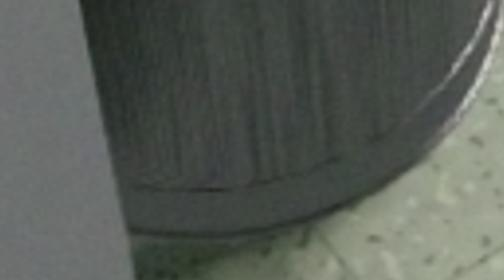

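Call:
move:
  arm2: {"joints":{"joint1_rad":-0.775,"joint2_rad":1.33,"joint3_rad":1.25,"joint4_rad":-1.6,"joint5_rad":0.21,"joint6_rad":-0.575},"min_time_s":2.5}
  arm5: {"joints":{"joint1_rad":1.02,"joint2_rad":1.39,"joint3_rad":1.19,"joint4_rad":-1.46,"joint5_rad":-0.25,"joint6_rad":0.78},"min_time_s":2.5}

Scene clock: 2490.23 s.
Joint torques (N m): arm1=[3.02 1.32 9.68 1.74 0.03 0] | arm2=[-1.38 -24.12 15.13 -3.07 1.14 0.09] | arm3=[1.08 3.78 11.32 2.92 0.1 -0.23] | arm4=[1.79 1.79 10.76 2.69 0.01 -0.1] | arm5=[-0.44 -21.07 14.06 -3.7 -0.72 0.68] | arm6=[-1.9 3.19 9.89 2.1 -0.04 0.06]
Motor temperatures (°C): arm1=[25 28 50 28 26 26] | arm2=[28 36 42 29 32 26] | arm3=[25 26 45 26 28 26] | arm4=[25 25 47 28 25 26] | arm5=[29 39 55 29 28 29] | arm6=[25 26 49 27 26 28]
Heat: arm1: hottest joint3_rad 50 °C; arm2: hottest joint3_rad 42 °C; arm3: hottest joint3_rad 45 °C; arm4: hottest joint3_rad 47 °C; arm5: hottest joint3_rad 55 °C; arm6: hottest joint3_rad 49 °C.
move: arm2 time_out; arm5 time_out
Joint velocities: within noise
arm1, arm3, arm4, arm6: as last shown
arm2.joint_positions: joint1_rad=-0.771 joint2_rad=+1.516 joint3_rad=+1.146 joint4_rad=-1.530 joint5_rad=+0.187 joint6_rad=-0.583 hand_index_mcp=+0.474 hand_index_abd=+0.022 hand_index_pip=+0.621 hand_index_dip=-0.718 hand_middle_mcp=+0.463 hand_middle_abd=+0.013 hand_middle_pip=+0.627 hand_middle_dip=-0.694 hand_ring_mcp=+0.996 hand_ring_abd=-0.001 hand_ring_pip=+0.002 hand_ring_dip=+0.696 hand_thumb_cmc=+0.713 hand_thumb_axl=+0.677 hand_thumb_mcp=+0.223 hand_thumb_ipl=+0.168 hand_current_limit=+0.790 hand_speed=-0.600
arm2.joint_status: joint2_rad time_out (moved -0.021 of -0.207); joint3_rad time_out (moved +0.000 of +0.104); joint4_rad time_out (moved +0.006 of -0.064); the others done
arm2.hand_state: blocked,blocked,blocked,blocked,blocked,goal,blocked,blocked,goal,goal,goal,goal,goal,goal,goal,goal
arm2.index_mcp_current_ma: 57
arm2.index_abd_current_ma: 22
arm2.index_pip_current_ma: 80
arm2.index_dip_current_ma: 130
arm2.middle_mcp_current_ma: 31
arm2.middle_abd_current_ma: 10
arm2.middle_pip_current_ma: 95
arm2.middle_dip_current_ma: 214
arm2.ring_mcp_current_ma: -2
arm2.ring_abd_current_ma: 0
arm2.ring_pip_current_ma: 1
arm2.ring_dip_current_ma: 0
arm2.thumb_cmc_current_ma: 0
arm2.thumb_axl_current_ma: 0
arm2.thumb_mcp_current_ma: -2
arm2.thumb_ipl_current_ma: 0
arm2.hand_goal_index_mcp: 0.440
arm2.hand_goal_index_abd: 0.000
arm2.hand_goal_index_pip: 0.576
arm2.hand_goal_index_dip: -0.780
arm2.hand_goal_middle_mcp: 0.440
arm2.hand_goal_middle_abd: 0.000
arm2.hand_goal_middle_pip: 0.576
arm2.hand_goal_middle_dip: -0.780
arm2.hand_goal_ring_mcp: 1.000
arm2.hand_goal_ring_abd: 0.000
arm2.hand_goal_ring_pip: 0.000
arm2.hand_goal_ring_dip: 0.696
arm2.hand_goal_thumb_cmc: 0.714
arm2.hand_goal_thumb_axl: 0.678
arm2.hand_goal_thumb_mcp: 0.226
arm2.hand_goal_thumb_ipl: 0.168
arm2.on_its_own: joint2_rad reads +1.516 and still pushes toward +1.330 since a time_out; joint3_rad reads +1.146 and still pushes toward +1.250 since a time_out; joint4_rad reads -1.530 and still pushes toward -1.600 since a time_out
arm2.hand: x=-0.2345 y=+0.1204 z=+0.7370 quat_wxyz=(-0.183, +0.983, +0.013, +0.016) (m; scene frame)
arm2.hand_target: x=-0.2465 y=+0.1155 z=+0.8532 quat_wxyz=(-0.099, +0.994, -0.003, -0.055) (m; scene frame)
arm2.hand_status: not commanded
arm5.joint_positions: joint1_rad=+1.012 joint2_rad=+1.574 joint3_rad=+1.050 joint4_rad=-1.359 joint5_rad=-0.239 joint6_rad=+0.712 hand_index_mcp=+0.467 hand_index_abd=-0.055 hand_index_pip=+0.633 hand_index_dip=-0.672 hand_middle_mcp=+0.450 hand_middle_abd=-0.005 hand_middle_pip=+0.603 hand_middle_dip=-0.735 hand_ring_mcp=+0.995 hand_ring_abd=+0.001 hand_ring_pip=+0.002 hand_ring_dip=+0.696 hand_thumb_cmc=+0.712 hand_thumb_axl=+0.677 hand_thumb_mcp=+0.223 hand_thumb_ipl=+0.168 hand_current_limit=+0.790 hand_speed=-0.600
arm5.joint_status: joint2_rad time_out (moved -0.035 of -0.219); joint3_rad time_out (moved +0.000 of +0.140); joint4_rad time_out (moved +0.011 of -0.090); joint6_rad time_out (moved -0.028 of +0.040); the others done
arm5.hand_state: blocked,blocked,blocked,blocked,goal,goal,blocked,blocked,goal,goal,goal,goal,goal,goal,goal,goal
arm5.index_mcp_current_ma: 69
arm5.index_abd_current_ma: -136
arm5.index_pip_current_ma: 170
arm5.index_dip_current_ma: 391
arm5.middle_mcp_current_ma: 20
arm5.middle_abd_current_ma: -6
arm5.middle_pip_current_ma: 64
arm5.middle_dip_current_ma: 127
arm5.ring_mcp_current_ma: -8
arm5.ring_abd_current_ma: 0
arm5.ring_pip_current_ma: 2
arm5.ring_dip_current_ma: 0
arm5.thumb_cmc_current_ma: -3
arm5.thumb_axl_current_ma: -1
arm5.thumb_mcp_current_ma: -5
arm5.thumb_ipl_current_ma: 0
arm5.hand_goal_index_mcp: 0.440
arm5.hand_goal_index_abd: 0.000
arm5.hand_goal_index_pip: 0.576
arm5.hand_goal_index_dip: -0.780
arm5.hand_goal_middle_mcp: 0.440
arm5.hand_goal_middle_abd: 0.000
arm5.hand_goal_middle_pip: 0.576
arm5.hand_goal_middle_dip: -0.780
arm5.hand_goal_ring_mcp: 1.000
arm5.hand_goal_ring_abd: 0.000
arm5.hand_goal_ring_pip: 0.000
arm5.hand_goal_ring_dip: 0.696
arm5.hand_goal_thumb_cmc: 0.714
arm5.hand_goal_thumb_axl: 0.678
arm5.hand_goal_thumb_mcp: 0.226
arm5.hand_goal_thumb_ipl: 0.168
arm5.on_its_own: joint2_rad reads +1.574 and still pushes toward +1.390 since a time_out; joint3_rad reads +1.050 and still pushes toward +1.163 since a time_out; joint4_rad reads -1.359 and still pushes toward -1.460 since a time_out; joint6_rad reads +0.712 and still pushes toward +0.780 since a time_out
arm5.hand: x=-0.2355 y=-0.1666 z=+0.7378 quat_wxyz=(+0.024, -0.018, +0.981, -0.194) (m; scene frame)
arm5.hand_target: x=-0.2505 y=-0.1554 z=+0.8469 quat_wxyz=(-0.042, +0.000, +0.991, -0.130) (m; scene frame)
arm5.hand_status: not commanded
pictures: none

Call:
move:
  arm2: {"joints":{"joint1_rad":-0.775,"joint2_rad":1.275,"joint3_rad":1.38,"joint4_rad":-1.68,"joint5_rad":0.21,"joint6_rad":-0.575},"min_time_s":3}
  arm5: {"joints":{"joint1_rad":1.02,"joint2_rad":1.325,"joint3_rad":1.32,"joint4_rad":-1.54,"joint5_rad":-0.30,"joint6_rad":0.8},"min_time_s":3}
  cameras: ["cam_high"]

Scene clock: 2511.43 s.
Joint torques (N m): arm1=[2.96 1.32 9.68 1.76 0.04 0] | arm2=[-1.49 -27.63 15.8 -4.67 1.57 0.02] | arm3=[0.56 3.02 11.3 3.18 0.09 -0.14] | arm4=[2.55 1.14 10.8 2.76 -0.05 -0.1] | arm5=[0.38 -22.48 15.43 -4.93 -1.75 0.71] | arm6=[-2.2 3.43 9.8 2.04 -0.04 0.06]
Motor temperatures (°C): arm1=[25 28 50 28 26 26] | arm2=[28 38 49 30 33 26] | arm3=[25 26 45 26 28 26] | arm4=[25 25 47 28 25 26] | arm5=[29 45 67 30 29 30] | arm6=[25 26 49 27 26 28]
Heat: arm1: hottest joint3_rad 50 °C; arm2: hottest joint3_rad 49 °C; arm3: hottest joint3_rad 45 °C; arm4: hottest joint3_rad 47 °C; arm5: hottest joint3_rad 67 °C; arm6: hottest joint3_rad 49 °C.
move: arm2 time_out; arm5 time_out
Joint velocities: within noise
arm1, arm3, arm4, arm6: as last shown
arm2.joint_positions: joint1_rad=-0.771 joint2_rad=+1.507 joint3_rad=+1.159 joint4_rad=-1.568 joint5_rad=+0.177 joint6_rad=-0.576 hand_index_mcp=+0.493 hand_index_abd=+0.021 hand_index_pip=+0.626 hand_index_dip=-0.713 hand_middle_mcp=+0.468 hand_middle_abd=+0.011 hand_middle_pip=+0.650 hand_middle_dip=-0.641 hand_ring_mcp=+0.996 hand_ring_abd=-0.001 hand_ring_pip=+0.002 hand_ring_dip=+0.696 hand_thumb_cmc=+0.713 hand_thumb_axl=+0.677 hand_thumb_mcp=+0.223 hand_thumb_ipl=+0.168 hand_current_limit=+0.790 hand_speed=-0.600
arm2.joint_status: joint2_rad time_out (moved -0.009 of -0.241); joint3_rad time_out (moved +0.014 of +0.234); joint4_rad time_out (moved -0.038 of -0.150); joint5_rad time_out (moved -0.010 of +0.023); the others done
arm2.hand_state: blocked,blocked,blocked,blocked,blocked,goal,blocked,blocked,goal,goal,goal,goal,goal,goal,goal,goal
arm2.index_mcp_current_ma: 113
arm2.index_abd_current_ma: 21
arm2.index_pip_current_ma: 94
arm2.index_dip_current_ma: 146
arm2.middle_mcp_current_ma: 43
arm2.middle_abd_current_ma: 8
arm2.middle_pip_current_ma: 169
arm2.middle_dip_current_ma: 442
arm2.ring_mcp_current_ma: -2
arm2.ring_abd_current_ma: 0
arm2.ring_pip_current_ma: 1
arm2.ring_dip_current_ma: 0
arm2.thumb_cmc_current_ma: 0
arm2.thumb_axl_current_ma: 0
arm2.thumb_mcp_current_ma: -2
arm2.thumb_ipl_current_ma: 0
arm2.hand_goal_index_mcp: 0.440
arm2.hand_goal_index_abd: 0.000
arm2.hand_goal_index_pip: 0.576
arm2.hand_goal_index_dip: -0.780
arm2.hand_goal_middle_mcp: 0.440
arm2.hand_goal_middle_abd: 0.000
arm2.hand_goal_middle_pip: 0.576
arm2.hand_goal_middle_dip: -0.780
arm2.hand_goal_ring_mcp: 1.000
arm2.hand_goal_ring_abd: 0.000
arm2.hand_goal_ring_pip: 0.000
arm2.hand_goal_ring_dip: 0.696
arm2.hand_goal_thumb_cmc: 0.714
arm2.hand_goal_thumb_axl: 0.678
arm2.hand_goal_thumb_mcp: 0.226
arm2.hand_goal_thumb_ipl: 0.168
arm2.on_its_own: joint2_rad reads +1.507 and still pushes toward +1.275 since a time_out; joint3_rad reads +1.159 and still pushes toward +1.272 since a time_out (your +1.380 is given up); joint4_rad reads -1.568 and still pushes toward -1.680 since a time_out; joint5_rad reads +0.177 and still pushes toward +0.210 since a time_out
arm2.hand: x=-0.2313 y=+0.1232 z=+0.7453 quat_wxyz=(-0.187, +0.982, +0.010, +0.024) (m; scene frame)
arm2.hand_target: x=-0.2351 y=+0.1330 z=+0.8800 quat_wxyz=(-0.100, +0.993, -0.003, -0.054) (m; scene frame)
arm2.hand_status: not commanded
arm5.joint_positions: joint1_rad=+1.007 joint2_rad=+1.532 joint3_rad=+1.090 joint4_rad=-1.400 joint5_rad=-0.267 joint6_rad=+0.731 hand_index_mcp=+0.467 hand_index_abd=-0.048 hand_index_pip=+0.633 hand_index_dip=-0.663 hand_middle_mcp=+0.446 hand_middle_abd=+0.000 hand_middle_pip=+0.617 hand_middle_dip=-0.704 hand_ring_mcp=+0.995 hand_ring_abd=+0.001 hand_ring_pip=+0.002 hand_ring_dip=+0.696 hand_thumb_cmc=+0.712 hand_thumb_axl=+0.677 hand_thumb_mcp=+0.223 hand_thumb_ipl=+0.168 hand_current_limit=+0.790 hand_speed=-0.600
arm5.joint_status: joint2_rad time_out (moved -0.042 of -0.249); joint3_rad time_out (moved +0.040 of +0.270); joint4_rad time_out (moved -0.041 of -0.181); joint5_rad time_out (moved -0.028 of -0.061); joint6_rad time_out (moved +0.018 of +0.088); the others done
arm5.hand_state: blocked,blocked,blocked,blocked,goal,goal,blocked,blocked,goal,goal,goal,goal,goal,goal,goal,goal
arm5.index_mcp_current_ma: 71
arm5.index_abd_current_ma: -116
arm5.index_pip_current_ma: 170
arm5.index_dip_current_ma: 434
arm5.middle_mcp_current_ma: 10
arm5.middle_abd_current_ma: 0
arm5.middle_pip_current_ma: 112
arm5.middle_dip_current_ma: 248
arm5.ring_mcp_current_ma: -8
arm5.ring_abd_current_ma: 0
arm5.ring_pip_current_ma: 2
arm5.ring_dip_current_ma: 0
arm5.thumb_cmc_current_ma: -3
arm5.thumb_axl_current_ma: -1
arm5.thumb_mcp_current_ma: -5
arm5.thumb_ipl_current_ma: 0
arm5.hand_goal_index_mcp: 0.440
arm5.hand_goal_index_abd: 0.000
arm5.hand_goal_index_pip: 0.576
arm5.hand_goal_index_dip: -0.780
arm5.hand_goal_middle_mcp: 0.440
arm5.hand_goal_middle_abd: 0.000
arm5.hand_goal_middle_pip: 0.576
arm5.hand_goal_middle_dip: -0.780
arm5.hand_goal_ring_mcp: 1.000
arm5.hand_goal_ring_abd: 0.000
arm5.hand_goal_ring_pip: 0.000
arm5.hand_goal_ring_dip: 0.696
arm5.hand_goal_thumb_cmc: 0.714
arm5.hand_goal_thumb_axl: 0.678
arm5.hand_goal_thumb_mcp: 0.226
arm5.hand_goal_thumb_ipl: 0.168
arm5.on_its_own: joint2_rad reads +1.532 and still pushes toward +1.325 since a time_out; joint3_rad reads +1.090 and still pushes toward +1.213 since a time_out (your +1.320 is given up); joint4_rad reads -1.400 and still pushes toward -1.540 since a time_out; joint5_rad reads -0.267 and still pushes toward -0.300 since a time_out; joint6_rad reads +0.731 and still pushes toward +0.800 since a time_out
arm5.hand: x=-0.2427 y=-0.1627 z=+0.7661 quat_wxyz=(+0.001, -0.007, +0.982, -0.189) (m; scene frame)
arm5.hand_target: x=-0.2500 y=-0.1683 z=+0.8886 quat_wxyz=(-0.070, +0.008, +0.988, -0.136) (m; scene frame)
arm5.hand_status: not commanded
pictures: cam_high

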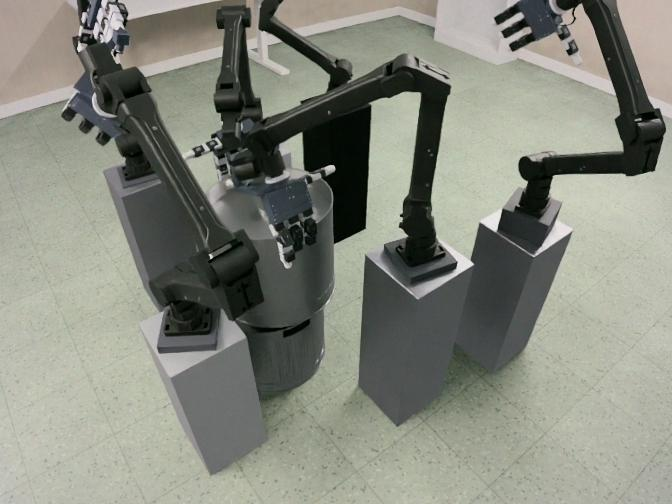

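Call:
move:
  arm2: {"joints": {"joint1_rad": -0.865, "joint2_rad": 1.32, "joint3_rad": 1.44, "joint4_rad": -1.68, "joint5_rad": 0.25, "joint6_rad": -0.62}, "min_time_s": 3}
  arm5: {"joints": {"joint1_rad": 1.062, "joint2_rad": 1.39, "joint3_rad": 1.39, "joint4_rad": -1.55, "joint5_rad": -0.29, "joint6_rad": 0.84}, "min_time_s": 3}
  cameras: ["cam_high"]

Scene clock: 2572.30 s.
Joint torques (N m): arm1=[3.02 1.38 9.66 1.74 0.03 0] | arm2=[-2.55 -24.47 15.9 -4.11 2.08 0.15] | arm3=[0.62 3.37 11.3 3.19 0.09 -0.18] | arm4=[2.43 1.9 10.62 2.61 -0.06 -0.13] | arm5=[1.61 -20.54 15.56 -4.85 -1.68 0.73] | arm6=[-2.2 3.14 9.81 2.07 -0.04 0.07]
Motor temperatures (°C): arm1=[25 28 50 28 26 26] | arm2=[28 41 54 30 36 26] | arm3=[25 26 45 26 28 26] | arm4=[25 25 47 28 25 26] | arm5=[29 56 81 32 32 31] | arm6=[25 26 49 27 26 28]
Heat: arm1: hottest joint3_rad 50 °C; arm2: hottest joint3_rad 54 °C; arm3: hottest joint3_rad 45 °C; arm4: hottest joint3_rad 47 °C; arm5: hottest joint3_rad 81 °C; arm6: hottest joint3_rad 49 °C.
move: arm2 time_out; arm5 time_out
Joint velocities: within noise
arm1, arm3, arm4, arm6: as last shown
arm2.joint_positions: joint1_rad=-0.846 joint2_rad=+1.507 joint3_rad=+1.204 joint4_rad=-1.582 joint5_rad=+0.205 joint6_rad=-0.636 hand_index_mcp=+0.486 hand_index_abd=+0.017 hand_index_pip=+0.635 hand_index_dip=-0.695 hand_middle_mcp=+0.477 hand_middle_abd=+0.009 hand_middle_pip=+0.650 hand_middle_dip=-0.641 hand_ring_mcp=+0.996 hand_ring_abd=-0.001 hand_ring_pip=+0.002 hand_ring_dip=+0.696 hand_thumb_cmc=+0.713 hand_thumb_axl=+0.677 hand_thumb_mcp=+0.223 hand_thumb_ipl=+0.168 hand_current_limit=+0.790 hand_speed=-0.600
arm2.joint_status: joint2_rad time_out (moved +0.000 of -0.187); joint3_rad time_out (moved +0.045 of +0.281); joint4_rad time_out (moved -0.014 of -0.112); joint5_rad time_out (moved +0.028 of +0.073); the others done
arm2.hand_state: blocked,goal,blocked,blocked,blocked,goal,blocked,blocked,goal,goal,goal,goal,goal,goal,goal,goal
arm2.index_mcp_current_ma: 90
arm2.index_abd_current_ma: 15
arm2.index_pip_current_ma: 120
arm2.index_dip_current_ma: 210
arm2.middle_mcp_current_ma: 66
arm2.middle_abd_current_ma: 6
arm2.middle_pip_current_ma: 169
arm2.middle_dip_current_ma: 442
arm2.ring_mcp_current_ma: -2
arm2.ring_abd_current_ma: 0
arm2.ring_pip_current_ma: 1
arm2.ring_dip_current_ma: 0
arm2.thumb_cmc_current_ma: 0
arm2.thumb_axl_current_ma: 0
arm2.thumb_mcp_current_ma: -2
arm2.thumb_ipl_current_ma: 0
arm2.hand_goal_index_mcp: 0.440
arm2.hand_goal_index_abd: 0.000
arm2.hand_goal_index_pip: 0.576
arm2.hand_goal_index_dip: -0.780
arm2.hand_goal_middle_mcp: 0.440
arm2.hand_goal_middle_abd: 0.000
arm2.hand_goal_middle_pip: 0.576
arm2.hand_goal_middle_dip: -0.780
arm2.hand_goal_ring_mcp: 1.000
arm2.hand_goal_ring_abd: 0.000
arm2.hand_goal_ring_pip: 0.000
arm2.hand_goal_ring_dip: 0.696
arm2.hand_goal_thumb_cmc: 0.714
arm2.hand_goal_thumb_axl: 0.678
arm2.hand_goal_thumb_mcp: 0.226
arm2.hand_goal_thumb_ipl: 0.168
arm2.on_its_own: joint2_rad reads +1.507 and still pushes toward +1.320 since a time_out; joint3_rad reads +1.204 and still pushes toward +1.317 since a time_out (your +1.440 is given up); joint4_rad reads -1.582 and still pushes toward -1.680 since a time_out; joint5_rad reads +0.205 and still pushes toward +0.250 since a time_out
arm2.hand: x=-0.2637 y=+0.1326 z=+0.7611 quat_wxyz=(-0.181, +0.983, +0.003, +0.016) (m; scene frame)
arm2.hand_target: x=-0.2771 y=+0.1456 z=+0.8812 quat_wxyz=(-0.116, +0.991, -0.024, -0.063) (m; scene frame)
arm2.hand_status: not commanded
arm5.joint_positions: joint1_rad=+1.040 joint2_rad=+1.559 joint3_rad=+1.155 joint4_rad=-1.413 joint5_rad=-0.259 joint6_rad=+0.758 hand_index_mcp=+0.467 hand_index_abd=-0.048 hand_index_pip=+0.636 hand_index_dip=-0.657 hand_middle_mcp=+0.451 hand_middle_abd=-0.001 hand_middle_pip=+0.618 hand_middle_dip=-0.704 hand_ring_mcp=+0.995 hand_ring_abd=+0.001 hand_ring_pip=+0.002 hand_ring_dip=+0.696 hand_thumb_cmc=+0.712 hand_thumb_axl=+0.677 hand_thumb_mcp=+0.223 hand_thumb_ipl=+0.168 hand_current_limit=+0.790 hand_speed=-0.600
arm5.joint_status: joint2_rad time_out (moved +0.027 of -0.142); joint3_rad time_out (moved +0.064 of +0.300); joint4_rad time_out (moved -0.014 of -0.150); joint5_rad time_out (moved +0.009 of -0.023); joint6_rad time_out (moved +0.028 of +0.109); the others done
arm5.hand_state: blocked,blocked,blocked,blocked,goal,goal,blocked,blocked,goal,goal,goal,goal,goal,goal,goal,goal
arm5.index_mcp_current_ma: 69
arm5.index_abd_current_ma: -115
arm5.index_pip_current_ma: 181
arm5.index_dip_current_ma: 462
arm5.middle_mcp_current_ma: 21
arm5.middle_abd_current_ma: -1
arm5.middle_pip_current_ma: 113
arm5.middle_dip_current_ma: 248
arm5.ring_mcp_current_ma: -8
arm5.ring_abd_current_ma: 0
arm5.ring_pip_current_ma: 2
arm5.ring_dip_current_ma: 0
arm5.thumb_cmc_current_ma: -3
arm5.thumb_axl_current_ma: -1
arm5.thumb_mcp_current_ma: -5
arm5.thumb_ipl_current_ma: 0
arm5.hand_goal_index_mcp: 0.440
arm5.hand_goal_index_abd: 0.000
arm5.hand_goal_index_pip: 0.576
arm5.hand_goal_index_dip: -0.780
arm5.hand_goal_middle_mcp: 0.440
arm5.hand_goal_middle_abd: 0.000
arm5.hand_goal_middle_pip: 0.576
arm5.hand_goal_middle_dip: -0.780
arm5.hand_goal_ring_mcp: 1.000
arm5.hand_goal_ring_abd: 0.000
arm5.hand_goal_ring_pip: 0.000
arm5.hand_goal_ring_dip: 0.696
arm5.hand_goal_thumb_cmc: 0.714
arm5.hand_goal_thumb_axl: 0.678
arm5.hand_goal_thumb_mcp: 0.226
arm5.hand_goal_thumb_ipl: 0.168
arm5.on_its_own: joint2_rad reads +1.559 and still pushes toward +1.390 since a time_out; joint3_rad reads +1.155 and still pushes toward +1.280 since a time_out (your +1.390 is given up); joint4_rad reads -1.413 and still pushes toward -1.550 since a time_out; joint5_rad reads -0.259 and still pushes toward -0.290 since a time_out; joint6_rad reads +0.758 and still pushes toward +0.840 since a time_out
arm5.hand: x=-0.2654 y=-0.1554 z=+0.7770 quat_wxyz=(+0.001, -0.012, +0.984, -0.178) (m; scene frame)
arm5.hand_target: x=-0.2743 y=-0.1641 z=+0.8896 quat_wxyz=(-0.058, +0.008, +0.989, -0.138) (m; scene frame)
arm5.hand_status: not commanded
pictures: cam_high

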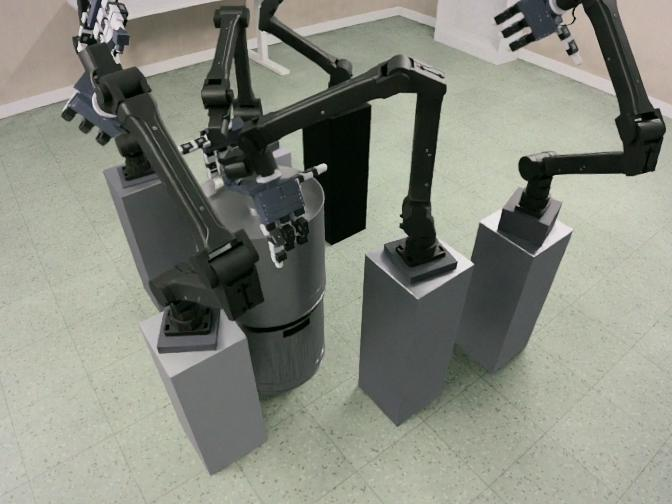

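Call:
zoom_image:
  camera: "cam_high"
  region: [190, 160, 350, 400]

Scaled by 2.100 from the camera's 672x504 image, which has a finer 960x720 frame.

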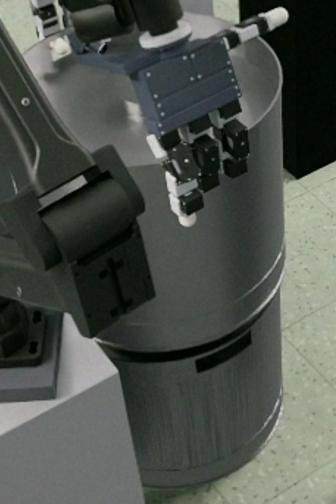

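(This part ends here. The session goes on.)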